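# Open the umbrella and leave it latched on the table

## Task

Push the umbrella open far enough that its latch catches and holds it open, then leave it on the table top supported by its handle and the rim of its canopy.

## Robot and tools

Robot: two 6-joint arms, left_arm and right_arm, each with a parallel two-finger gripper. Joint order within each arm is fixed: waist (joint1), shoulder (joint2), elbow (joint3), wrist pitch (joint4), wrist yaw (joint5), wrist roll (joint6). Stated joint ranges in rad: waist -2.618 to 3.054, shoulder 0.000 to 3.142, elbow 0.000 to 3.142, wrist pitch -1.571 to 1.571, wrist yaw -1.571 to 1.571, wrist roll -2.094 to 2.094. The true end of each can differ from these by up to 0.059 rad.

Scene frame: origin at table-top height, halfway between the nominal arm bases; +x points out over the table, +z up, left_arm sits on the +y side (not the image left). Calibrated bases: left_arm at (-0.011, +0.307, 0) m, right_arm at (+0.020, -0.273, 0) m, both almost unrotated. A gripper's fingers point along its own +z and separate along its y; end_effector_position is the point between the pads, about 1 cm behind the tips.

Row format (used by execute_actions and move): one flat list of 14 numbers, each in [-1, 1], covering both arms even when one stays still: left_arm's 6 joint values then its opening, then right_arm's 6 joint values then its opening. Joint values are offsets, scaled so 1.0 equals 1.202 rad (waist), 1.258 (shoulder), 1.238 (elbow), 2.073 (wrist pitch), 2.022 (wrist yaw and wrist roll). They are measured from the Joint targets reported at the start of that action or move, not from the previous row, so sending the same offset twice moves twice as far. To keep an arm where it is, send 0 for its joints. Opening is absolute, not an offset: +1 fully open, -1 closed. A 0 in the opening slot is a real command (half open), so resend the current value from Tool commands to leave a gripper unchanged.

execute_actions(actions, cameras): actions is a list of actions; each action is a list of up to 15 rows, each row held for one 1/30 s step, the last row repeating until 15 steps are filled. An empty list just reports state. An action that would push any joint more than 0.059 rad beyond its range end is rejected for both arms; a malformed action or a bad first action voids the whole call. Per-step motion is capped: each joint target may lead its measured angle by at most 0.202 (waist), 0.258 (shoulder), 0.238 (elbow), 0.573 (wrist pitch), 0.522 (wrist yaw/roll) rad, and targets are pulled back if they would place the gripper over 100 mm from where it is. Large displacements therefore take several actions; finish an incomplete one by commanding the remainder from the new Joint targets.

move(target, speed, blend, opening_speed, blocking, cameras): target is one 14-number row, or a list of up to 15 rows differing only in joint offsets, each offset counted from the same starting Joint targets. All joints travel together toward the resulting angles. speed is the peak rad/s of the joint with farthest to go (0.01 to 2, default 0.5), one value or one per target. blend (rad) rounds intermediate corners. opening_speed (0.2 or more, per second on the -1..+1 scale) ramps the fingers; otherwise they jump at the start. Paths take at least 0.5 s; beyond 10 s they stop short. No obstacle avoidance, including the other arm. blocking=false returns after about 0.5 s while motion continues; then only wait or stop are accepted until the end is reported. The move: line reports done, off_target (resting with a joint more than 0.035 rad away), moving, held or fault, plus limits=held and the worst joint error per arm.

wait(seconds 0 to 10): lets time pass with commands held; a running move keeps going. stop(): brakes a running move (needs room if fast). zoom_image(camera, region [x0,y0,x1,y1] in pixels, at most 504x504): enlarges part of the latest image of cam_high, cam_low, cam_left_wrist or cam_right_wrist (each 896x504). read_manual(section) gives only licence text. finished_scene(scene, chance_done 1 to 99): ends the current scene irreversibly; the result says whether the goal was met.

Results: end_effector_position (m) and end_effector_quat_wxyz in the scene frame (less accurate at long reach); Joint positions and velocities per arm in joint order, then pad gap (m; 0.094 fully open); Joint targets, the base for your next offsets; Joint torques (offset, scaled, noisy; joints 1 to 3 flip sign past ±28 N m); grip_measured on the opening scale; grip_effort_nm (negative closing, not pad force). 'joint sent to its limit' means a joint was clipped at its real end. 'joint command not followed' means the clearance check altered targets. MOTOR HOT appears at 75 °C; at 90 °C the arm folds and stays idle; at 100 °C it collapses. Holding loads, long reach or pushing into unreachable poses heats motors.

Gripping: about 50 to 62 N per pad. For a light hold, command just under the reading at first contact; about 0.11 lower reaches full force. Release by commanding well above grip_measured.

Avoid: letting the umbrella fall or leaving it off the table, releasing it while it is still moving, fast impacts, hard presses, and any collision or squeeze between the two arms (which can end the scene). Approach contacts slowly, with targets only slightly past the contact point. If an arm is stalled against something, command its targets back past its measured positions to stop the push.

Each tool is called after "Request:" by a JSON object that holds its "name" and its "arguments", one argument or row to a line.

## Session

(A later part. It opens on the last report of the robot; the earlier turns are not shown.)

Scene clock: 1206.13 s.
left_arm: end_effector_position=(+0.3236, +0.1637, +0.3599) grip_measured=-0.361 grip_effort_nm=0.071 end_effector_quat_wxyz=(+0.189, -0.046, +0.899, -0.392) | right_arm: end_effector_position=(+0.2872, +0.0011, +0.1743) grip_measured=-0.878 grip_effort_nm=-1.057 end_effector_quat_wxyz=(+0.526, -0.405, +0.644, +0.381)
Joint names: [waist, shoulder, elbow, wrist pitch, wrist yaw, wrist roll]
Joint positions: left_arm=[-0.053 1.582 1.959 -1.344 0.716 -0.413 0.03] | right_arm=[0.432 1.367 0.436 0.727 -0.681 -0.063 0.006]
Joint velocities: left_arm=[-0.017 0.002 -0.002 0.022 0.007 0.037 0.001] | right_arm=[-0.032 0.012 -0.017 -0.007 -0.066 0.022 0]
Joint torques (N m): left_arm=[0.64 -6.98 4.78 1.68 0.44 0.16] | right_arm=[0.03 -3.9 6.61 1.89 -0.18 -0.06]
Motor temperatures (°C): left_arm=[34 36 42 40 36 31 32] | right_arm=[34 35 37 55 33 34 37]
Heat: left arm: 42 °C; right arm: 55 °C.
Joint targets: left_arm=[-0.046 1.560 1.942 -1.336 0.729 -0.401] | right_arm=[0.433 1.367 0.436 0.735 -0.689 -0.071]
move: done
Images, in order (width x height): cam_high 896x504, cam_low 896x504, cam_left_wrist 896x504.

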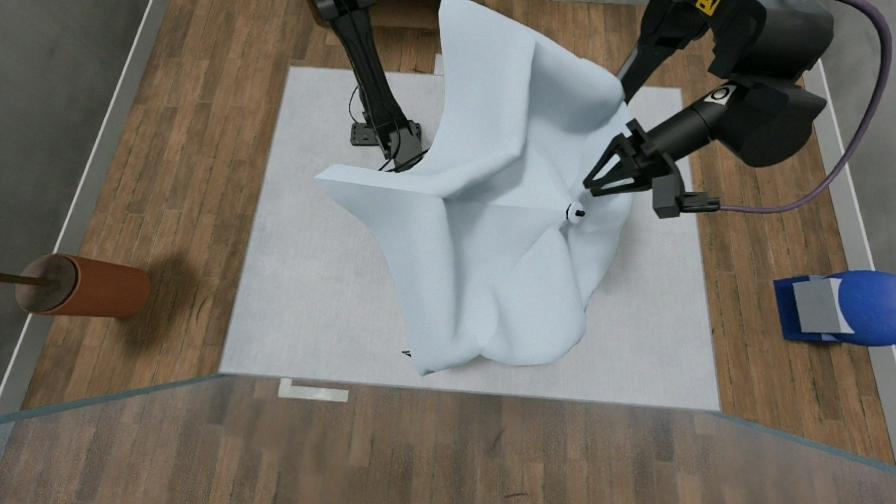

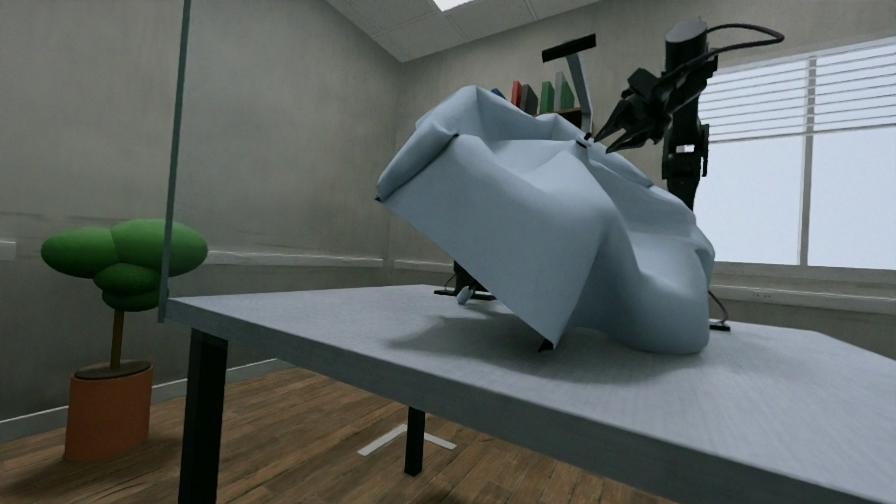

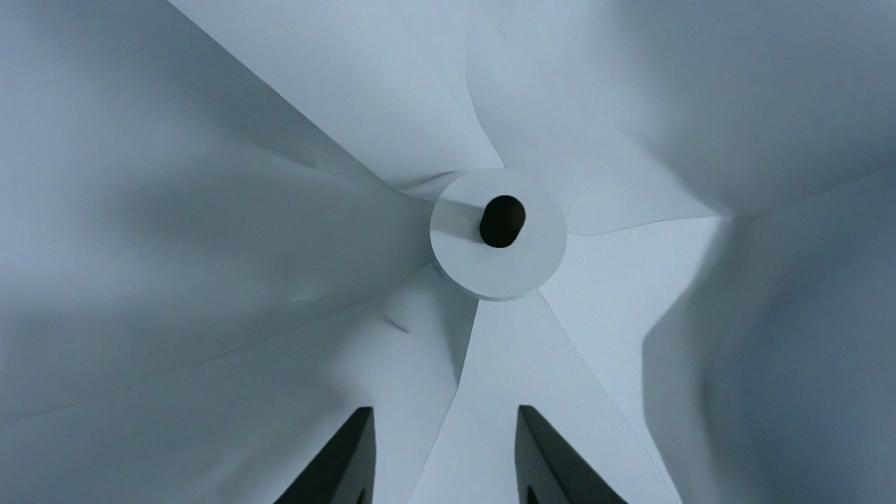

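Request:
{"name": "move", "arguments": {
  "target": [-0.0441, 0.1828, 0.2189, -0.0096, -0.0223, -0.0312, -0.36, 0, 0, 0, 0, 0, 0, -1],
  "speed": 0.2,
  "cameras": ["cam_left_wrist", "cam_low"]
}}

Scene clock: 1228.13 s.
left_arm: end_effector_position=(+0.3710, +0.1488, +0.3629) grip_measured=-0.361 grip_effort_nm=0.066 end_effector_quat_wxyz=(+0.192, -0.050, +0.899, -0.390) | right_arm: end_effector_position=(+0.2872, +0.0011, +0.1743) grip_measured=-0.878 grip_effort_nm=-1.062 end_effector_quat_wxyz=(+0.526, -0.405, +0.644, +0.381)
Joint names: [waist, shoulder, elbow, wrist pitch, wrist yaw, wrist roll]
Joint positions: left_arm=[-0.092 1.774 2.186 -1.344 0.684 -0.463 0.03] | right_arm=[0.432 1.367 0.436 0.727 -0.681 -0.063 0.006]
Joint velocities: left_arm=[0.002 -0.017 -0.017 0.022 -0.022 -0.037 -0.001] | right_arm=[-0.002 -0.002 0.002 0.007 -0.007 0.007 0]
Joint torques (N m): left_arm=[-0.59 -5.78 8.21 1.53 0.3 0.05] | right_arm=[0.09 -3.93 6.6 1.9 -0.17 -0.05]
Motor temperatures (°C): left_arm=[34 36 41 40 35 31 32] | right_arm=[34 35 37 54 33 34 37]
Heat: left arm: 41 °C; right arm: 54 °C.
Joint targets: left_arm=[-0.099 1.790 2.213 -1.356 0.684 -0.464] | right_arm=[0.433 1.367 0.436 0.735 -0.689 -0.071]
move: done
Images, in order (width x height): cam_low 896x504, cam_left_wrist 896x504.

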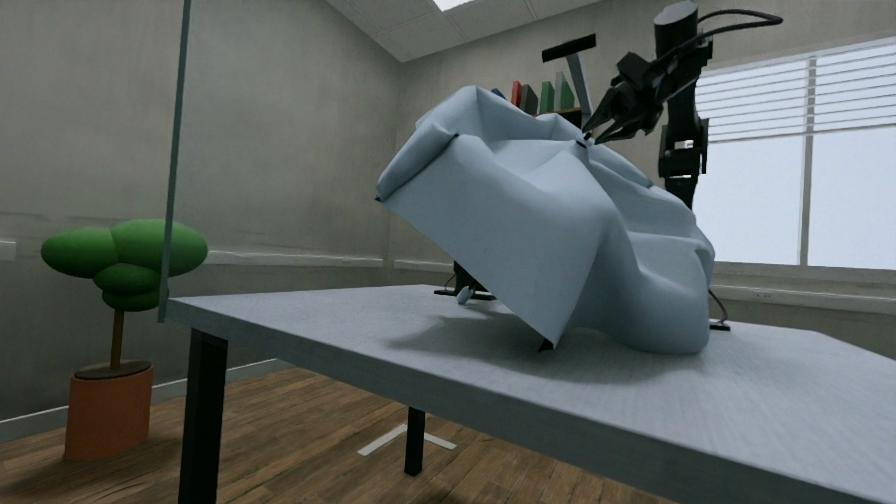

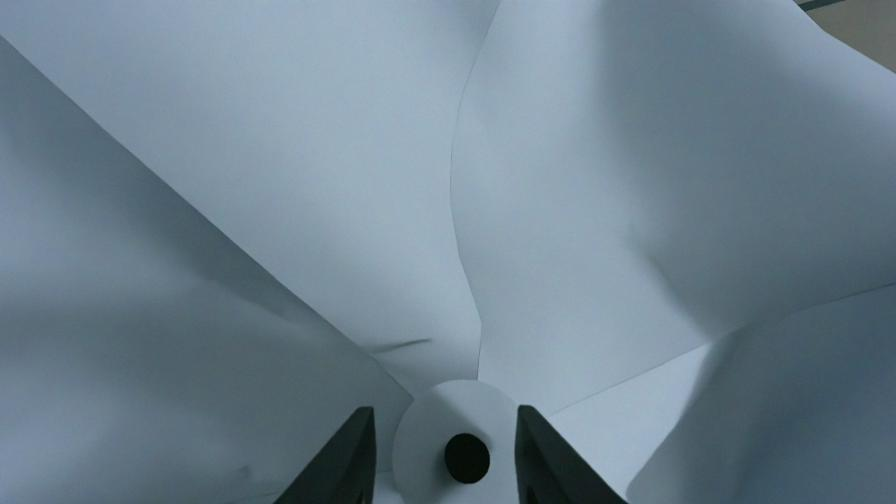

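Request:
{"name": "move", "arguments": {
  "target": [-0.0116, -0.0437, -0.0751, 0.0275, 0.001, -0.001, -0.36, 0, 0, 0, 0, 0, 0, -1],
  "speed": 0.15,
  "cameras": ["cam_left_wrist", "cam_low"]
}}

Scene clock: 1242.47 s.
left_arm: end_effector_position=(+0.3726, +0.1458, +0.3597) grip_measured=-0.361 grip_effort_nm=0.056 end_effector_quat_wxyz=(+0.198, -0.045, +0.898, -0.391) | right_arm: end_effector_position=(+0.2870, +0.0012, +0.1744) grip_measured=-0.878 grip_effort_nm=-1.067 end_effector_quat_wxyz=(+0.525, -0.406, +0.643, +0.382)
Joint names: [waist, shoulder, elbow, wrist pitch, wrist yaw, wrist roll]
Joint positions: left_arm=[-0.101 1.757 2.139 -1.298 0.68 -0.466 0.03] | right_arm=[0.432 1.367 0.436 0.727 -0.683 -0.064 0.006]
Joint velocities: left_arm=[-0.017 0.012 -0.002 -0.022 0.037 -0.051 0.002] | right_arm=[-0.012 0.012 0.002 0.007 0.037 -0.037 0]
Joint torques (N m): left_arm=[-1.07 -8.46 4.63 1.65 0.35 0.05] | right_arm=[0.02 -3.92 6.61 1.9 -0.17 -0.04]
Motor temperatures (°C): left_arm=[34 36 41 39 35 31 32] | right_arm=[34 35 37 53 33 34 37]
Heat: left arm: 41 °C; right arm: 53 °C.
Joint targets: left_arm=[-0.113 1.735 2.120 -1.299 0.686 -0.466] | right_arm=[0.433 1.367 0.436 0.735 -0.690 -0.071]
move: done
Images, in order (width x height): cam_low 896x504, cam_left_wrist 896x504.

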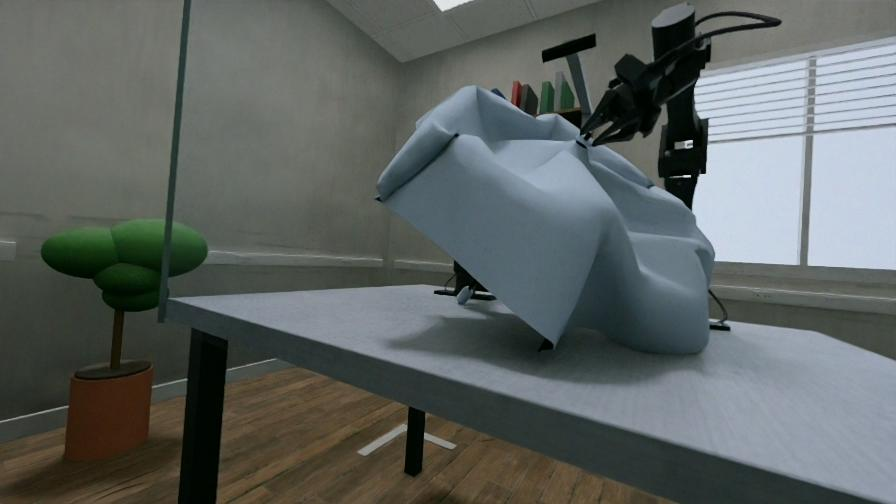

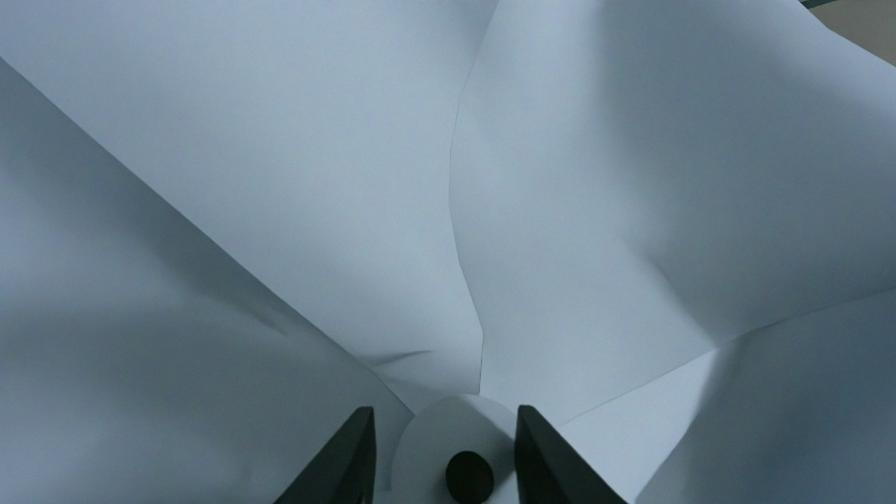

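Request:
{"name": "move", "arguments": {
  "target": [0.0158, 0.0334, 0.0541, -0.0198, 0.0069, 0.0084, -0.36, 0, 0, 0, 0, 0, 0, -1],
  "speed": 0.15,
  "cameras": ["cam_left_wrist"]
}}

Scene clock: 1252.57 s.
left_arm: end_effector_position=(+0.3681, +0.1453, +0.3649) grip_measured=-0.361 grip_effort_nm=0.056 end_effector_quat_wxyz=(+0.197, -0.041, +0.897, -0.393) | right_arm: end_effector_position=(+0.2870, +0.0012, +0.1744) grip_measured=-0.878 grip_effort_nm=-1.062 end_effector_quat_wxyz=(+0.525, -0.406, +0.643, +0.381)
Joint names: [waist, shoulder, elbow, wrist pitch, wrist yaw, wrist roll]
Joint positions: left_arm=[-0.101 1.757 2.164 -1.324 0.688 -0.46 0.03] | right_arm=[0.432 1.367 0.436 0.727 -0.683 -0.065 0.006]
Joint velocities: left_arm=[-0.002 -0.012 -0.002 -0.007 0.081 -0.037 0] | right_arm=[-0.007 0.007 -0.017 0.037 0.051 -0.081 -0.001]
Joint torques (N m): left_arm=[0.57 -5.31 7.91 1.52 0.41 0.18] | right_arm=[0.09 -3.92 6.6 1.9 -0.17 -0.04]
Motor temperatures (°C): left_arm=[34 37 41 39 35 31 31] | right_arm=[34 35 37 53 33 34 37]
Heat: left arm: 41 °C; right arm: 53 °C.
Joint targets: left_arm=[-0.094 1.777 2.187 -1.340 0.700 -0.449] | right_arm=[0.433 1.367 0.436 0.735 -0.690 -0.071]
move: done
Images, in order (width x height): cam_left_wrist 896x504.

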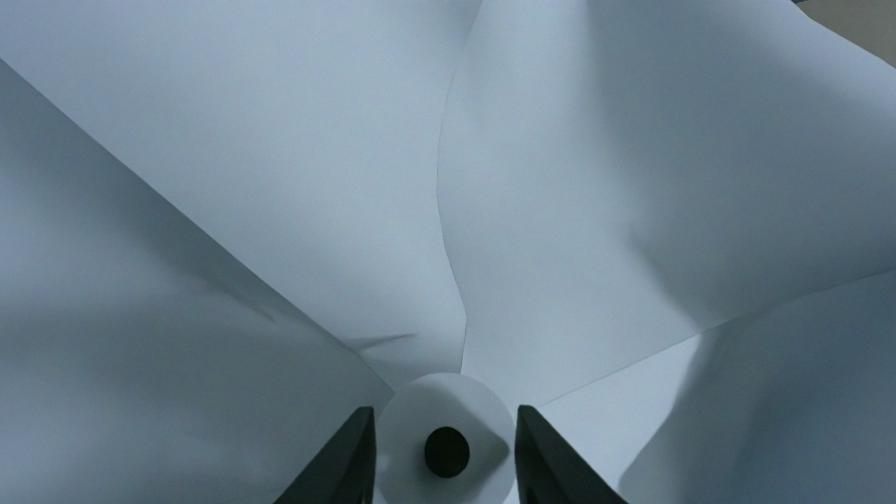

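Request:
{"name": "move", "arguments": {
  "target": [-0.0175, -0.0382, -0.0614, 0.0241, -0.0138, -0.0094, -0.36, 0, 0, 0, 0, 0, 0, -1],
  "speed": 0.15,
  "cameras": ["cam_left_wrist"]
}}

Scene clock: 1260.03 s.
left_arm: end_effector_position=(+0.3728, +0.1461, +0.3595) grip_measured=-0.361 grip_effort_nm=0.061 end_effector_quat_wxyz=(+0.202, -0.045, +0.898, -0.388) | right_arm: end_effector_position=(+0.2870, +0.0012, +0.1744) grip_measured=-0.878 grip_effort_nm=-1.062 end_effector_quat_wxyz=(+0.525, -0.406, +0.643, +0.381)
Joint names: [waist, shoulder, elbow, wrist pitch, wrist yaw, wrist roll]
Joint positions: left_arm=[-0.103 1.75 2.131 -1.289 0.67 -0.468 0.03] | right_arm=[0.432 1.367 0.436 0.727 -0.683 -0.065 0.006]
Joint velocities: left_arm=[-0.012 0.007 -0.002 0.022 -0.037 -0.095 0] | right_arm=[0.007 -0.022 0.012 0.037 -0.037 -0.051 -0.001]
Joint torques (N m): left_arm=[-1.01 -8.4 4.6 1.68 0.3 0.06] | right_arm=[0.08 -3.96 6.56 1.89 -0.16 -0.05]
Motor temperatures (°C): left_arm=[34 37 41 39 35 31 31] | right_arm=[34 35 37 53 33 34 37]
Heat: left arm: 41 °C; right arm: 53 °C.
Joint targets: left_arm=[-0.115 1.729 2.111 -1.290 0.672 -0.468] | right_arm=[0.433 1.367 0.436 0.735 -0.690 -0.071]
move: done
Images, in order (width x height): cam_left_wrist 896x504.

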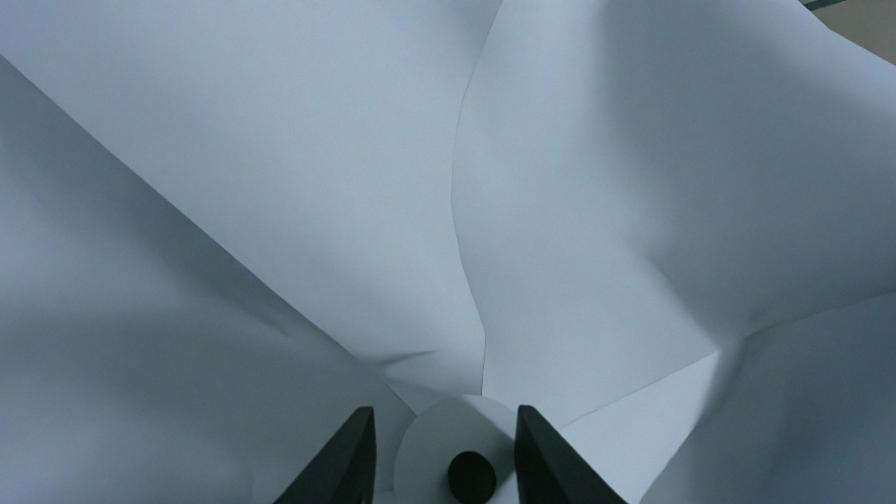

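Request:
{"name": "move", "arguments": {
  "target": [0, 0, 0.0400, -0.0110, 0, 0, -0.36, 0, 0, 0, 0, 0, 0, -1],
  "speed": 0.15,
  "cameras": ["cam_left_wrist"]
}}

Scene clock: 1276.37 s.
left_arm: end_effector_position=(+0.3720, +0.1452, +0.3609) grip_measured=-0.361 grip_effort_nm=0.056 end_effector_quat_wxyz=(+0.203, -0.044, +0.898, -0.388) | right_arm: end_effector_position=(+0.2870, +0.0012, +0.1744) grip_measured=-0.878 grip_effort_nm=-1.067 end_effector_quat_wxyz=(+0.526, -0.406, +0.643, +0.381)
Joint names: [waist, shoulder, elbow, wrist pitch, wrist yaw, wrist roll]
Joint positions: left_arm=[-0.106 1.75 2.136 -1.292 0.67 -0.468 0.03] | right_arm=[0.432 1.367 0.436 0.727 -0.683 -0.065 0.006]
Joint velocities: left_arm=[-0.002 0.007 -0.022 0.037 -0.022 0.007 0] | right_arm=[-0.012 -0.002 -0.002 -0.037 -0.037 0.007 -0.002]
Joint torques (N m): left_arm=[-0.8 -8.4 8.09 1.49 0.32 0.05] | right_arm=[0.02 -3.92 6.58 1.91 -0.17 -0.04]
Motor temperatures (°C): left_arm=[34 37 40 41 35 31 31] | right_arm=[34 35 37 53 33 34 37]
Heat: left arm: 41 °C; right arm: 53 °C.
Joint targets: left_arm=[-0.115 1.729 2.161 -1.313 0.672 -0.468] | right_arm=[0.433 1.367 0.436 0.735 -0.690 -0.071]
move: done
Images, in order (width x height): cam_left_wrist 896x504.

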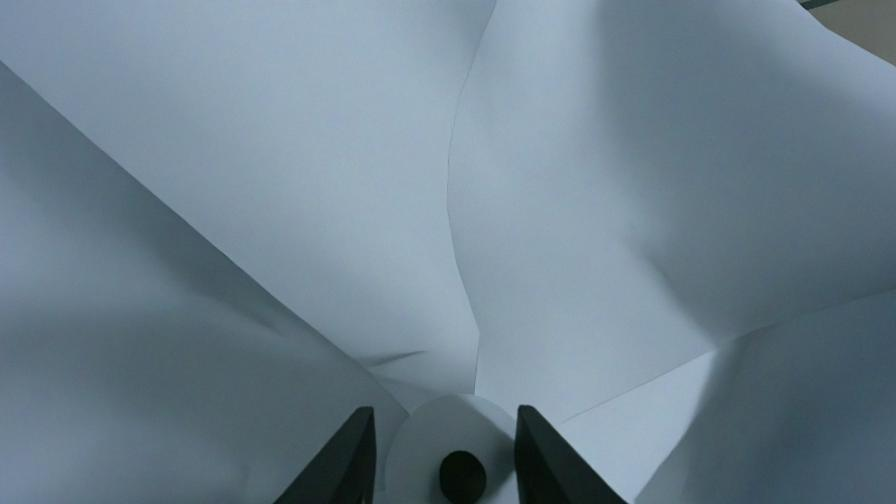

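Request:
{"name": "move", "arguments": {
  "target": [0, 0, 0, 0, 0, 0, -1, 0, 0, 0, 0, 0, 0, -1],
  "speed": 0.2,
  "opening_speed": 0.5,
  "cameras": ["cam_left_wrist", "cam_low", "cam_right_wrist"]
}}

Scene clock: 1279.53 s.
left_arm: end_effector_position=(+0.3711, +0.1440, +0.3626) grip_measured=-0.873 grip_effort_nm=-1.033 end_effector_quat_wxyz=(+0.204, -0.042, +0.898, -0.389) | right_arm: end_effector_position=(+0.2867, +0.0013, +0.1743) grip_measured=-0.878 grip_effort_nm=-1.057 end_effector_quat_wxyz=(+0.526, -0.408, +0.642, +0.381)
Joint names: [waist, shoulder, elbow, wrist pitch, wrist yaw, wrist roll]
Joint positions: left_arm=[-0.109 1.749 2.141 -1.293 0.671 -0.468 0.006] | right_arm=[0.432 1.367 0.436 0.726 -0.684 -0.068 0.006]
Joint velocities: left_arm=[-0.022 -0.007 0.002 0.022 -0.051 0.022 0] | right_arm=[0.017 -0.002 -0.007 -0.022 -0.037 0.007 0]
Joint torques (N m): left_arm=[-0.53 -8.29 7.72 1.51 0.31 0.06] | right_arm=[0.08 -3.92 6.56 1.9 -0.14 -0.01]
Motor temperatures (°C): left_arm=[34 37 40 41 35 31 31] | right_arm=[34 35 37 53 33 34 37]
Heat: left arm: 41 °C; right arm: 53 °C.
Joint targets: left_arm=[-0.116 1.729 2.160 -1.313 0.672 -0.468] | right_arm=[0.433 1.367 0.436 0.735 -0.690 -0.071]
move: done
Images, in order (width x height): cam_low 896x504, cam_left_wrist 896x504, cam_right_wrist 896x504.

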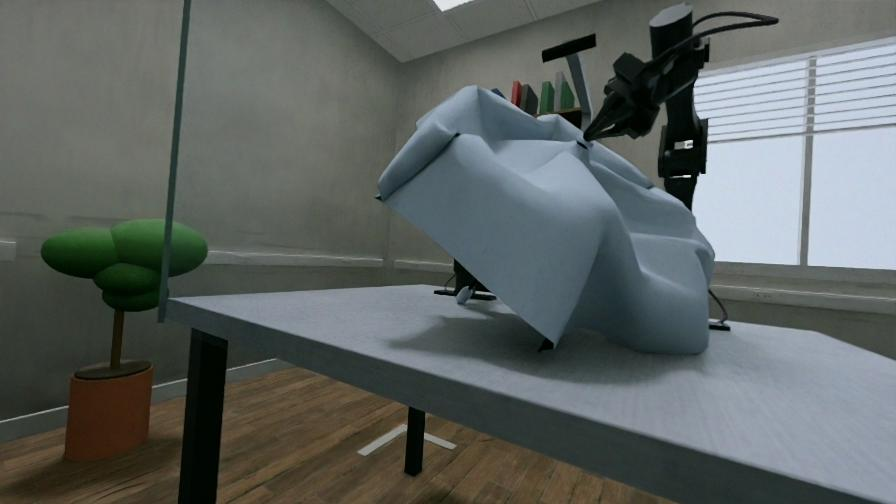

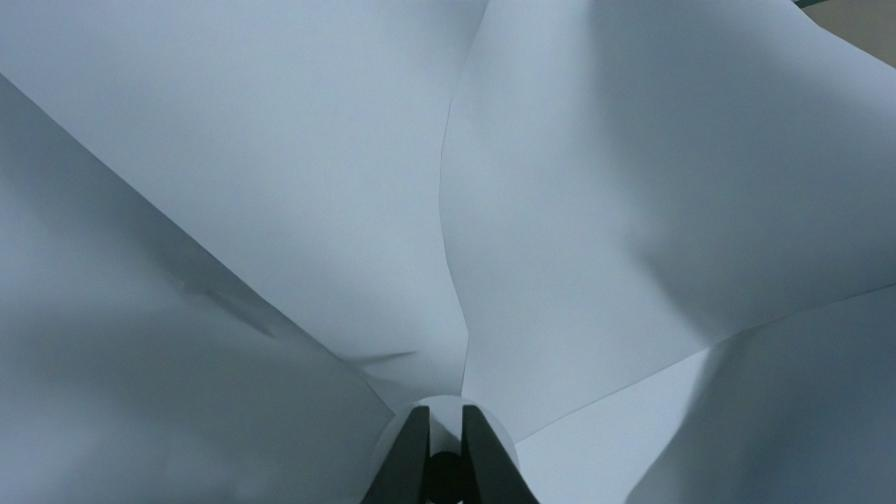

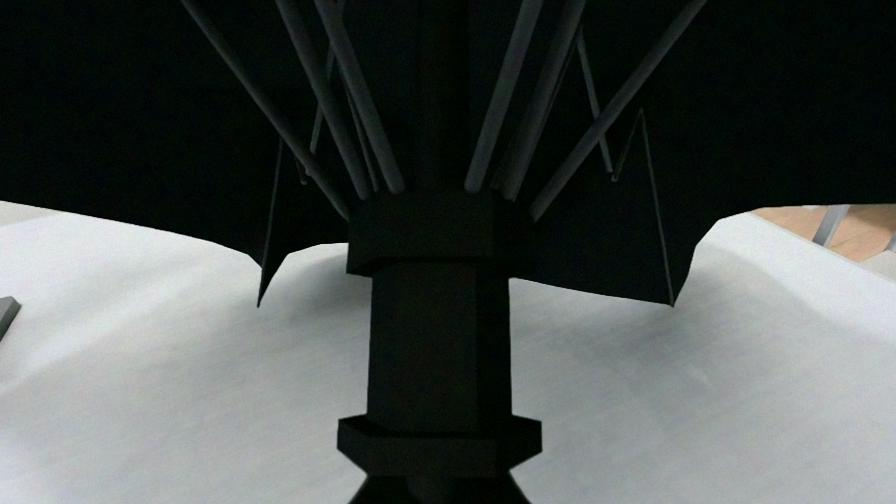

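Request:
{"name": "move", "arguments": {
  "target": [0, 0, 0, 0, 0, 0, -1, 0, 0, 0, 0, 0, 0, -0.72],
  "speed": 0.2,
  "opening_speed": 0.3,
  "cameras": ["cam_low", "cam_right_wrist"]
}}

Scene clock: 1303.23 s.
left_arm: end_effector_position=(+0.3711, +0.1440, +0.3625) grip_measured=-0.874 grip_effort_nm=-1.038 end_effector_quat_wxyz=(+0.203, -0.042, +0.898, -0.389) | right_arm: end_effector_position=(+0.2867, +0.0013, +0.1743) grip_measured=-0.722 grip_effort_nm=0.076 end_effector_quat_wxyz=(+0.526, -0.408, +0.642, +0.381)
Joint names: [waist, shoulder, elbow, wrist pitch, wrist yaw, wrist roll]
Joint positions: left_arm=[-0.109 1.749 2.141 -1.294 0.67 -0.468 0.006] | right_arm=[0.432 1.367 0.436 0.726 -0.684 -0.068 0.013]
Joint velocities: left_arm=[0.002 -0.017 0.002 0.022 0.037 -0.037 0] | right_arm=[-0.012 0.002 0.012 -0.022 -0.081 0.007 0]
Joint torques (N m): left_arm=[-0.53 -8.29 7.69 1.51 0.31 0.05] | right_arm=[0.03 -3.92 6.57 1.92 -0.16 -0.01]
Motor temperatures (°C): left_arm=[34 37 41 40 34 31 32] | right_arm=[34 35 37 53 33 34 37]
Heat: left arm: 41 °C; right arm: 53 °C.
Joint targets: left_arm=[-0.116 1.729 2.160 -1.313 0.672 -0.468] | right_arm=[0.433 1.367 0.436 0.735 -0.690 -0.071]
move: done
Images, in order (width x height): cam_low 896x504, cam_right_wrist 896x504.

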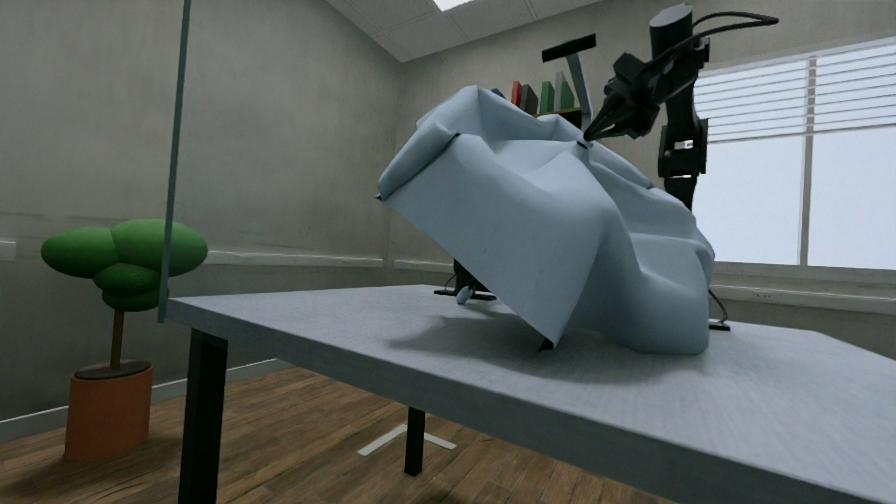

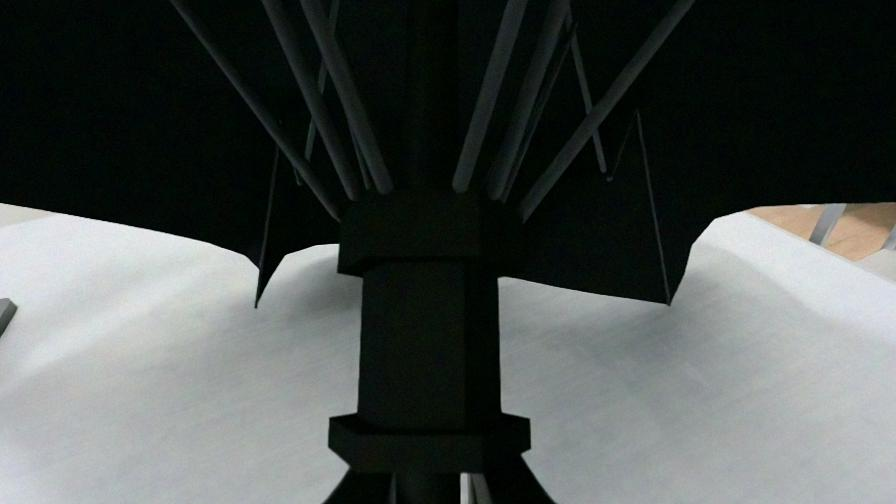

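Request:
{"name": "move", "arguments": {
  "target": [
    [0, 0, 0, 0, 0, 0, -1, -0.0166, -0.0072, -0.0509, 0.0193, -0.0094, -0.001, -0.66],
    [0, 0, 0, 0, 0, 0, -1, -0.0566, 0.0302, -0.1519, 0.1939, -0.0223, 0.0376, -0.66]
  ],
  "speed": 0.3,
  "cameras": ["cam_low", "cam_right_wrist"]
}}

Scene clock: 1314.73 s.
left_arm: end_effector_position=(+0.3710, +0.1444, +0.3621) grip_measured=-0.874 grip_effort_nm=-1.043 end_effector_quat_wxyz=(+0.203, -0.043, +0.898, -0.388) | right_arm: end_effector_position=(+0.2754, -0.0230, +0.1822) grip_measured=-0.662 grip_effort_nm=0.085 end_effector_quat_wxyz=(+0.592, -0.388, +0.592, +0.386)
Joint names: [waist, shoulder, elbow, wrist pitch, wrist yaw, wrist roll]
Joint positions: left_arm=[-0.109 1.749 2.141 -1.295 0.668 -0.468 0.006] | right_arm=[0.37 1.394 0.266 1.124 -0.722 -0.005 0.016]
Joint velocities: left_arm=[0.002 -0.002 0.022 -0.051 -0.051 0.007 0] | right_arm=[-0.012 -0.012 -0.002 -0.007 -0.022 -0.081 -0.001]
Joint torques (N m): left_arm=[-0.55 -8.29 7.69 1.52 0.32 0.05] | right_arm=[-0.61 -2.62 4.3 1.91 -0.14 0.13]
Motor temperatures (°C): left_arm=[34 37 41 40 34 31 33] | right_arm=[34 35 36 52 33 34 36]
Heat: left arm: 41 °C; right arm: 52 °C.
Joint targets: left_arm=[-0.116 1.729 2.160 -1.313 0.672 -0.468] | right_arm=[0.364 1.405 0.248 1.137 -0.735 0.006]
move: done
Images, in order (width x height): cam_low 896x504, cam_right_wrist 896x504.

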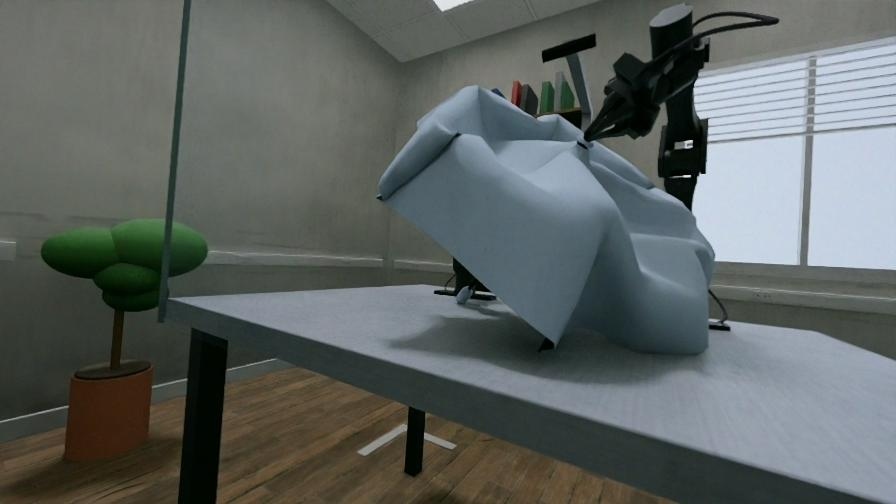

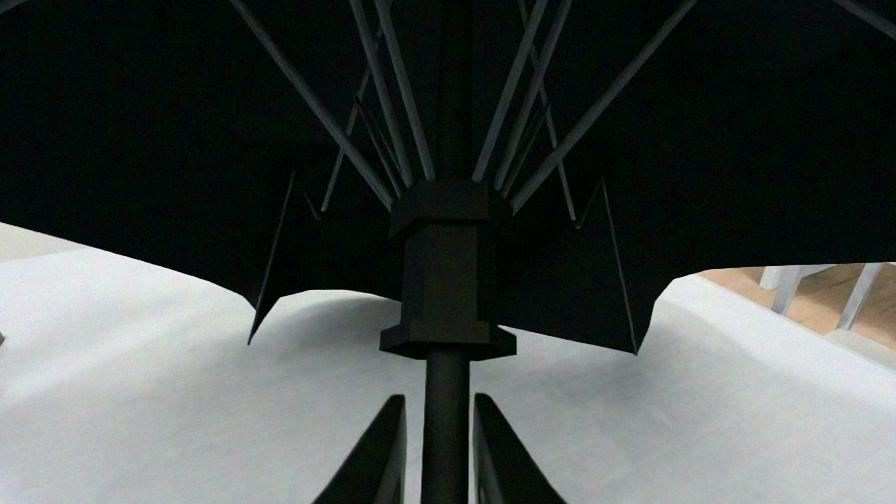

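Request:
{"name": "move", "arguments": {
  "target": [-0.0566, 0.0612, 0.1349, -0.04, -0.048, -0.0168, -1, -0.025, -0.0795, 0.0016, -0.0468, -0.0168, 0, -0.66],
  "speed": 0.15,
  "cameras": ["cam_high", "cam_low", "cam_right_wrist"]
}}

Scene clock: 1377.70 s.
left_arm: end_effector_position=(+0.3643, +0.1327, +0.3785) grip_measured=-0.874 grip_effort_nm=-1.038 end_effector_quat_wxyz=(+0.213, -0.043, +0.907, -0.362) | right_arm: end_effector_position=(+0.2729, -0.0301, +0.1904) grip_measured=-0.662 grip_effort_nm=0.090 end_effector_quat_wxyz=(+0.592, -0.390, +0.590, +0.387)
Joint names: [waist, shoulder, elbow, wrist pitch, wrist yaw, wrist roll]
Joint positions: left_arm=[-0.175 1.791 2.3 -1.389 0.573 -0.506 0.006] | right_arm=[0.34 1.325 0.266 1.058 -0.756 -0.005 0.016]
Joint velocities: left_arm=[-0.017 0.007 -0.007 -0.066 -0.051 -0.007 0] | right_arm=[-0.002 -0.012 -0.017 0.037 0.081 0.022 -0.001]
Joint torques (N m): left_arm=[-0.68 -5.64 7.98 1.69 0.27 0.07] | right_arm=[-0.58 -4.67 4.77 1.61 -0.13 0.12]
Motor temperatures (°C): left_arm=[34 37 41 40 34 31 33] | right_arm=[34 34 36 53 33 34 35]
Heat: left arm: 41 °C; right arm: 53 °C.
Joint targets: left_arm=[-0.183 1.806 2.328 -1.396 0.575 -0.502] | right_arm=[0.334 1.305 0.250 1.040 -0.769 0.006]
move: done
Images, in order (width x height): cam_high 896x504, cam_low 896x504, cam_right_wrist 896x504.

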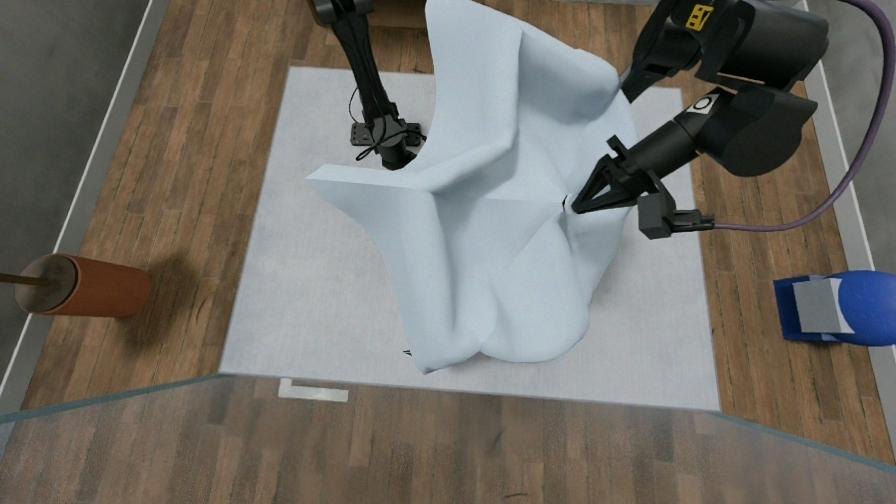

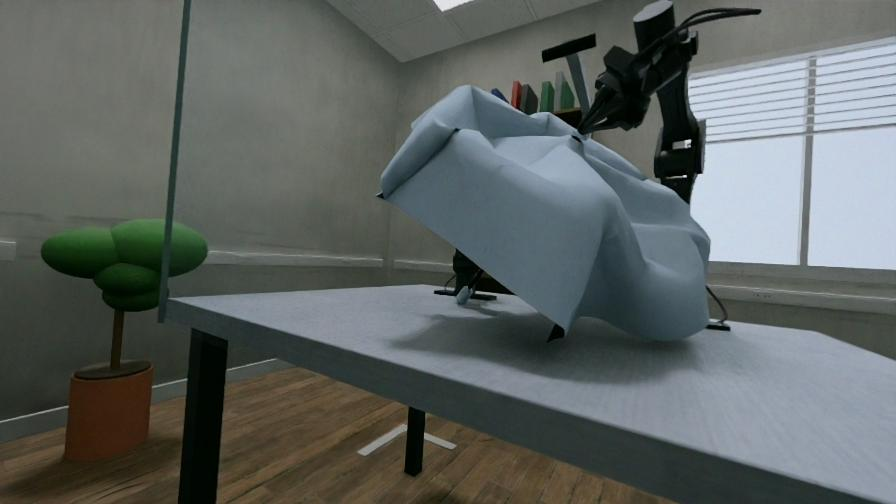

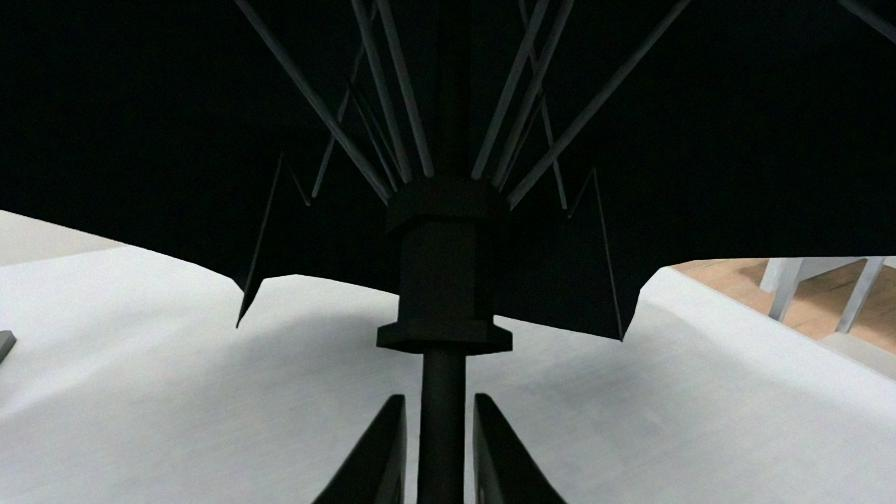

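Request:
{"name": "move", "arguments": {
  "target": [-0.0349, 0.0151, -0.0307, -0.0646, 0.0321, 0, -1, 0.0408, -0.0151, 0.0872, 0.0743, 0.0237, 0, -0.72],
  "speed": 0.15,
  "cameras": ["cam_low", "cam_left_wrist", "cam_right_wrist"]
}}

Scene clock: 1398.63 s.
left_arm: end_effector_position=(+0.3569, +0.1275, +0.3725) grip_measured=-0.874 grip_effort_nm=-1.033 end_effector_quat_wxyz=(+0.190, -0.043, +0.911, -0.364) | right_arm: end_effector_position=(+0.2717, -0.0238, +0.2008) grip_measured=-0.718 grip_effort_nm=-0.154 end_effector_quat_wxyz=(+0.602, -0.392, +0.577, +0.389)
Joint names: [waist, shoulder, elbow, wrist pitch, wrist yaw, wrist roll]
Joint positions: left_arm=[-0.186 1.797 2.3 -1.423 0.586 -0.508 0.006] | right_arm=[0.366 1.32 0.282 1.073 -0.737 0 0.013]
Joint velocities: left_arm=[0.002 -0.002 -0.012 -0.007 0.051 -0.022 -0.001] | right_arm=[0.007 -0.002 -0.002 0.007 0.022 0.066 -0.001]
Joint torques (N m): left_arm=[-3.34 -4.75 4.85 0.62 0.79 0.11] | right_arm=[1.7 -5.89 13.04 2.91 0.18 0.08]
Motor temperatures (°C): left_arm=[34 37 42 40 33 31 33] | right_arm=[34 34 36 51 33 34 35]
Heat: left arm: 42 °C; right arm: 51 °C.
Joint targets: left_arm=[-0.225 1.825 2.290 -1.530 0.640 -0.502] | right_arm=[0.383 1.286 0.358 1.194 -0.721 0.005]
move: off_target (left_arm, right_arm); left_arm: the wrist pitch is farthest, 0.107 rad from its target; right_arm: the wrist pitch is farthest, 0.121 rad from its target
Images, in order (width x height): cam_low 896x504, cam_left_wrist 896x504, cam_right_wrist 896x504.

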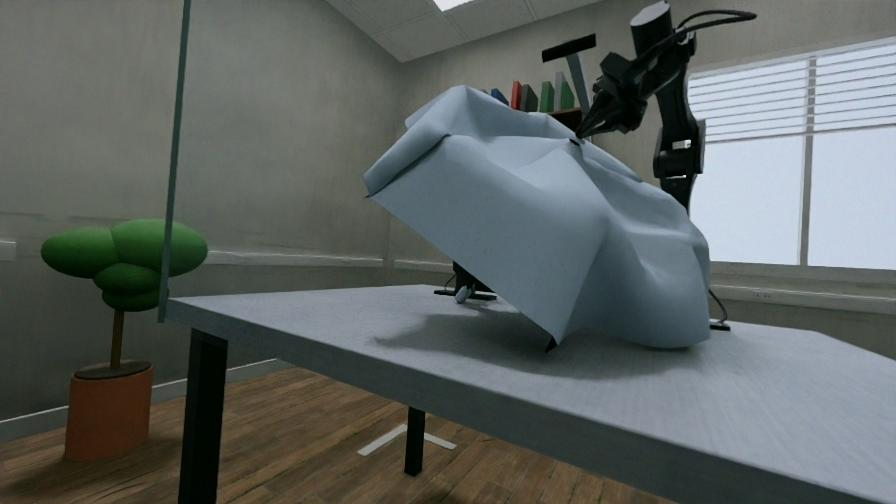

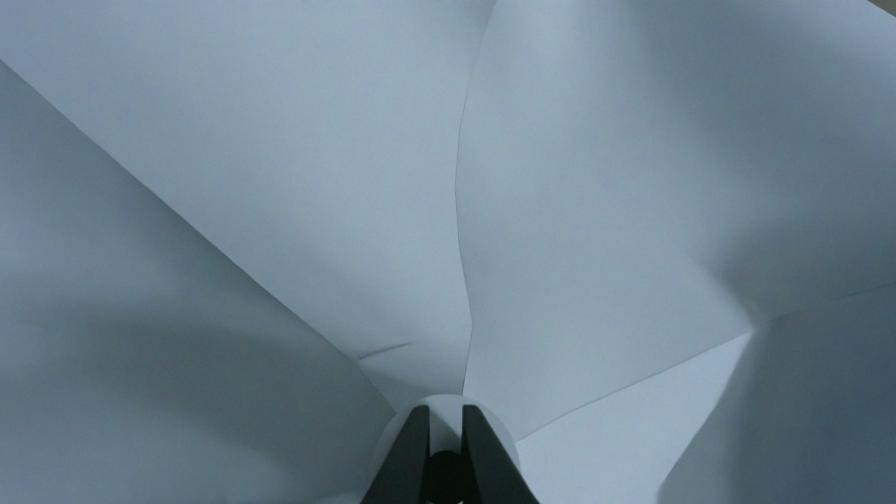

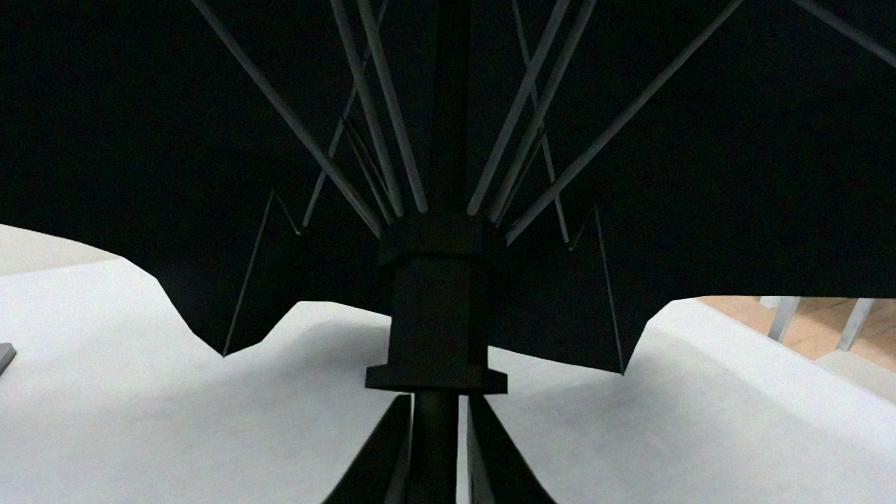

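Request:
{"name": "move", "arguments": {
  "target": [-0.0233, 0.0143, 0.0541, -0.0174, -0.0158, -0.0059, -1, 0.0166, -0.0238, 0.0428, -0.0116, 0.0069, 0, -0.72],
  "speed": 0.12,
  "cameras": ["cam_low", "cam_left_wrist", "cam_right_wrist"]
}}

Scene clock: 1409.27 s.
left_arm: end_effector_position=(+0.3459, +0.1144, +0.3873) grip_measured=-0.874 grip_effort_nm=-1.038 end_effector_quat_wxyz=(+0.197, -0.020, +0.907, -0.371) | right_arm: end_effector_position=(+0.2757, -0.0165, +0.2286) grip_measured=-0.718 grip_effort_nm=-0.154 end_effector_quat_wxyz=(+0.625, -0.395, +0.551, +0.386)
Joint names: [waist, shoulder, elbow, wrist pitch, wrist yaw, wrist roll]
Joint positions: left_arm=[-0.225 1.801 2.364 -1.451 0.585 -0.508 0.006] | right_arm=[0.388 1.299 0.339 1.067 -0.718 0.002 0.013]
Joint velocities: left_arm=[0.002 -0.012 -0.012 -0.051 0.007 -0.022 0] | right_arm=[-0.017 -0.002 -0.007 -0.007 -0.066 0.051 0]
Joint torques (N m): left_arm=[-2.41 -3.64 4.85 0.58 0.48 -0.02] | right_arm=[1.48 -6.68 12.93 2.72 0.16 0.05]
Motor temperatures (°C): left_arm=[34 37 41 39 34 31 34] | right_arm=[34 35 38 53 33 34 35]
Heat: left arm: 41 °C; right arm: 53 °C.
Joint targets: left_arm=[-0.253 1.843 2.357 -1.566 0.608 -0.514] | right_arm=[0.403 1.256 0.411 1.170 -0.707 0.005]
move: off_target (left_arm, right_arm); left_arm: the wrist pitch is farthest, 0.115 rad from its target; right_arm: the wrist pitch is farthest, 0.103 rad from its target
Images, in order (width x height): cam_low 896x504, cam_left_wrist 896x504, cam_right_wrist 896x504.

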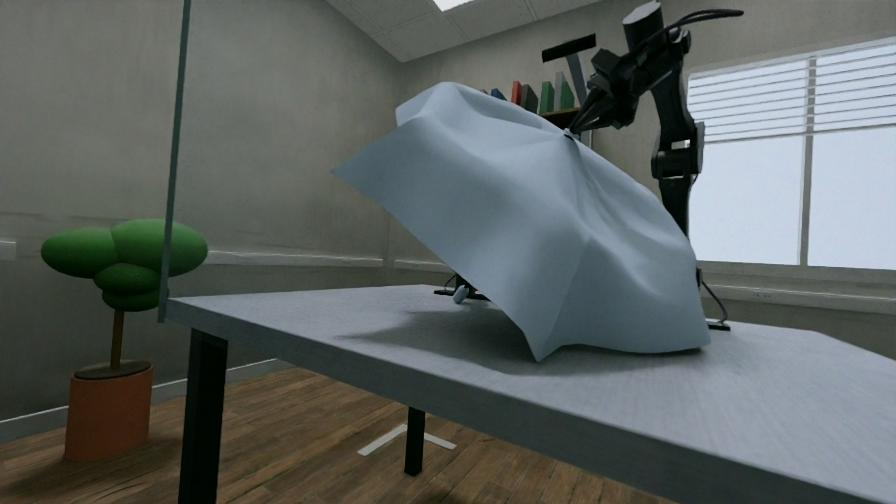

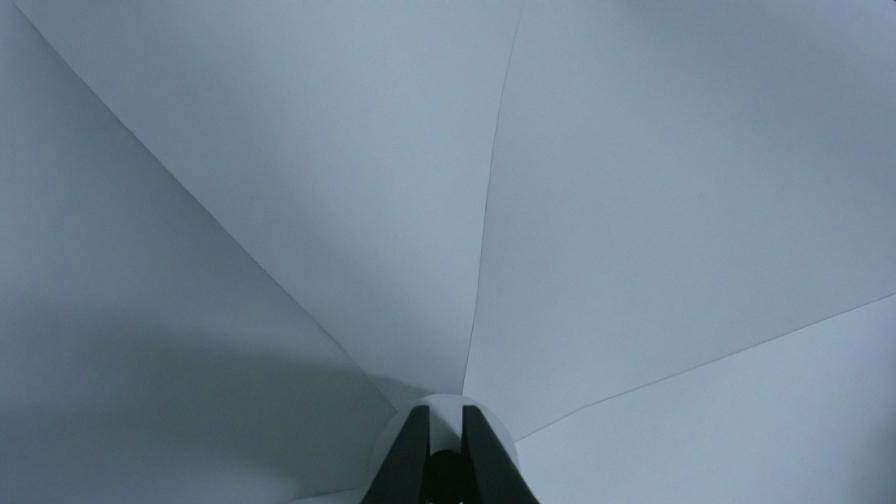

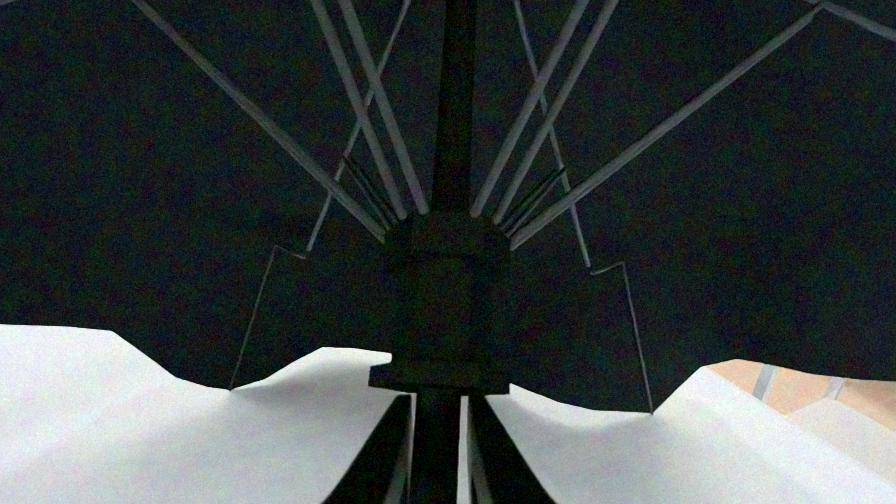

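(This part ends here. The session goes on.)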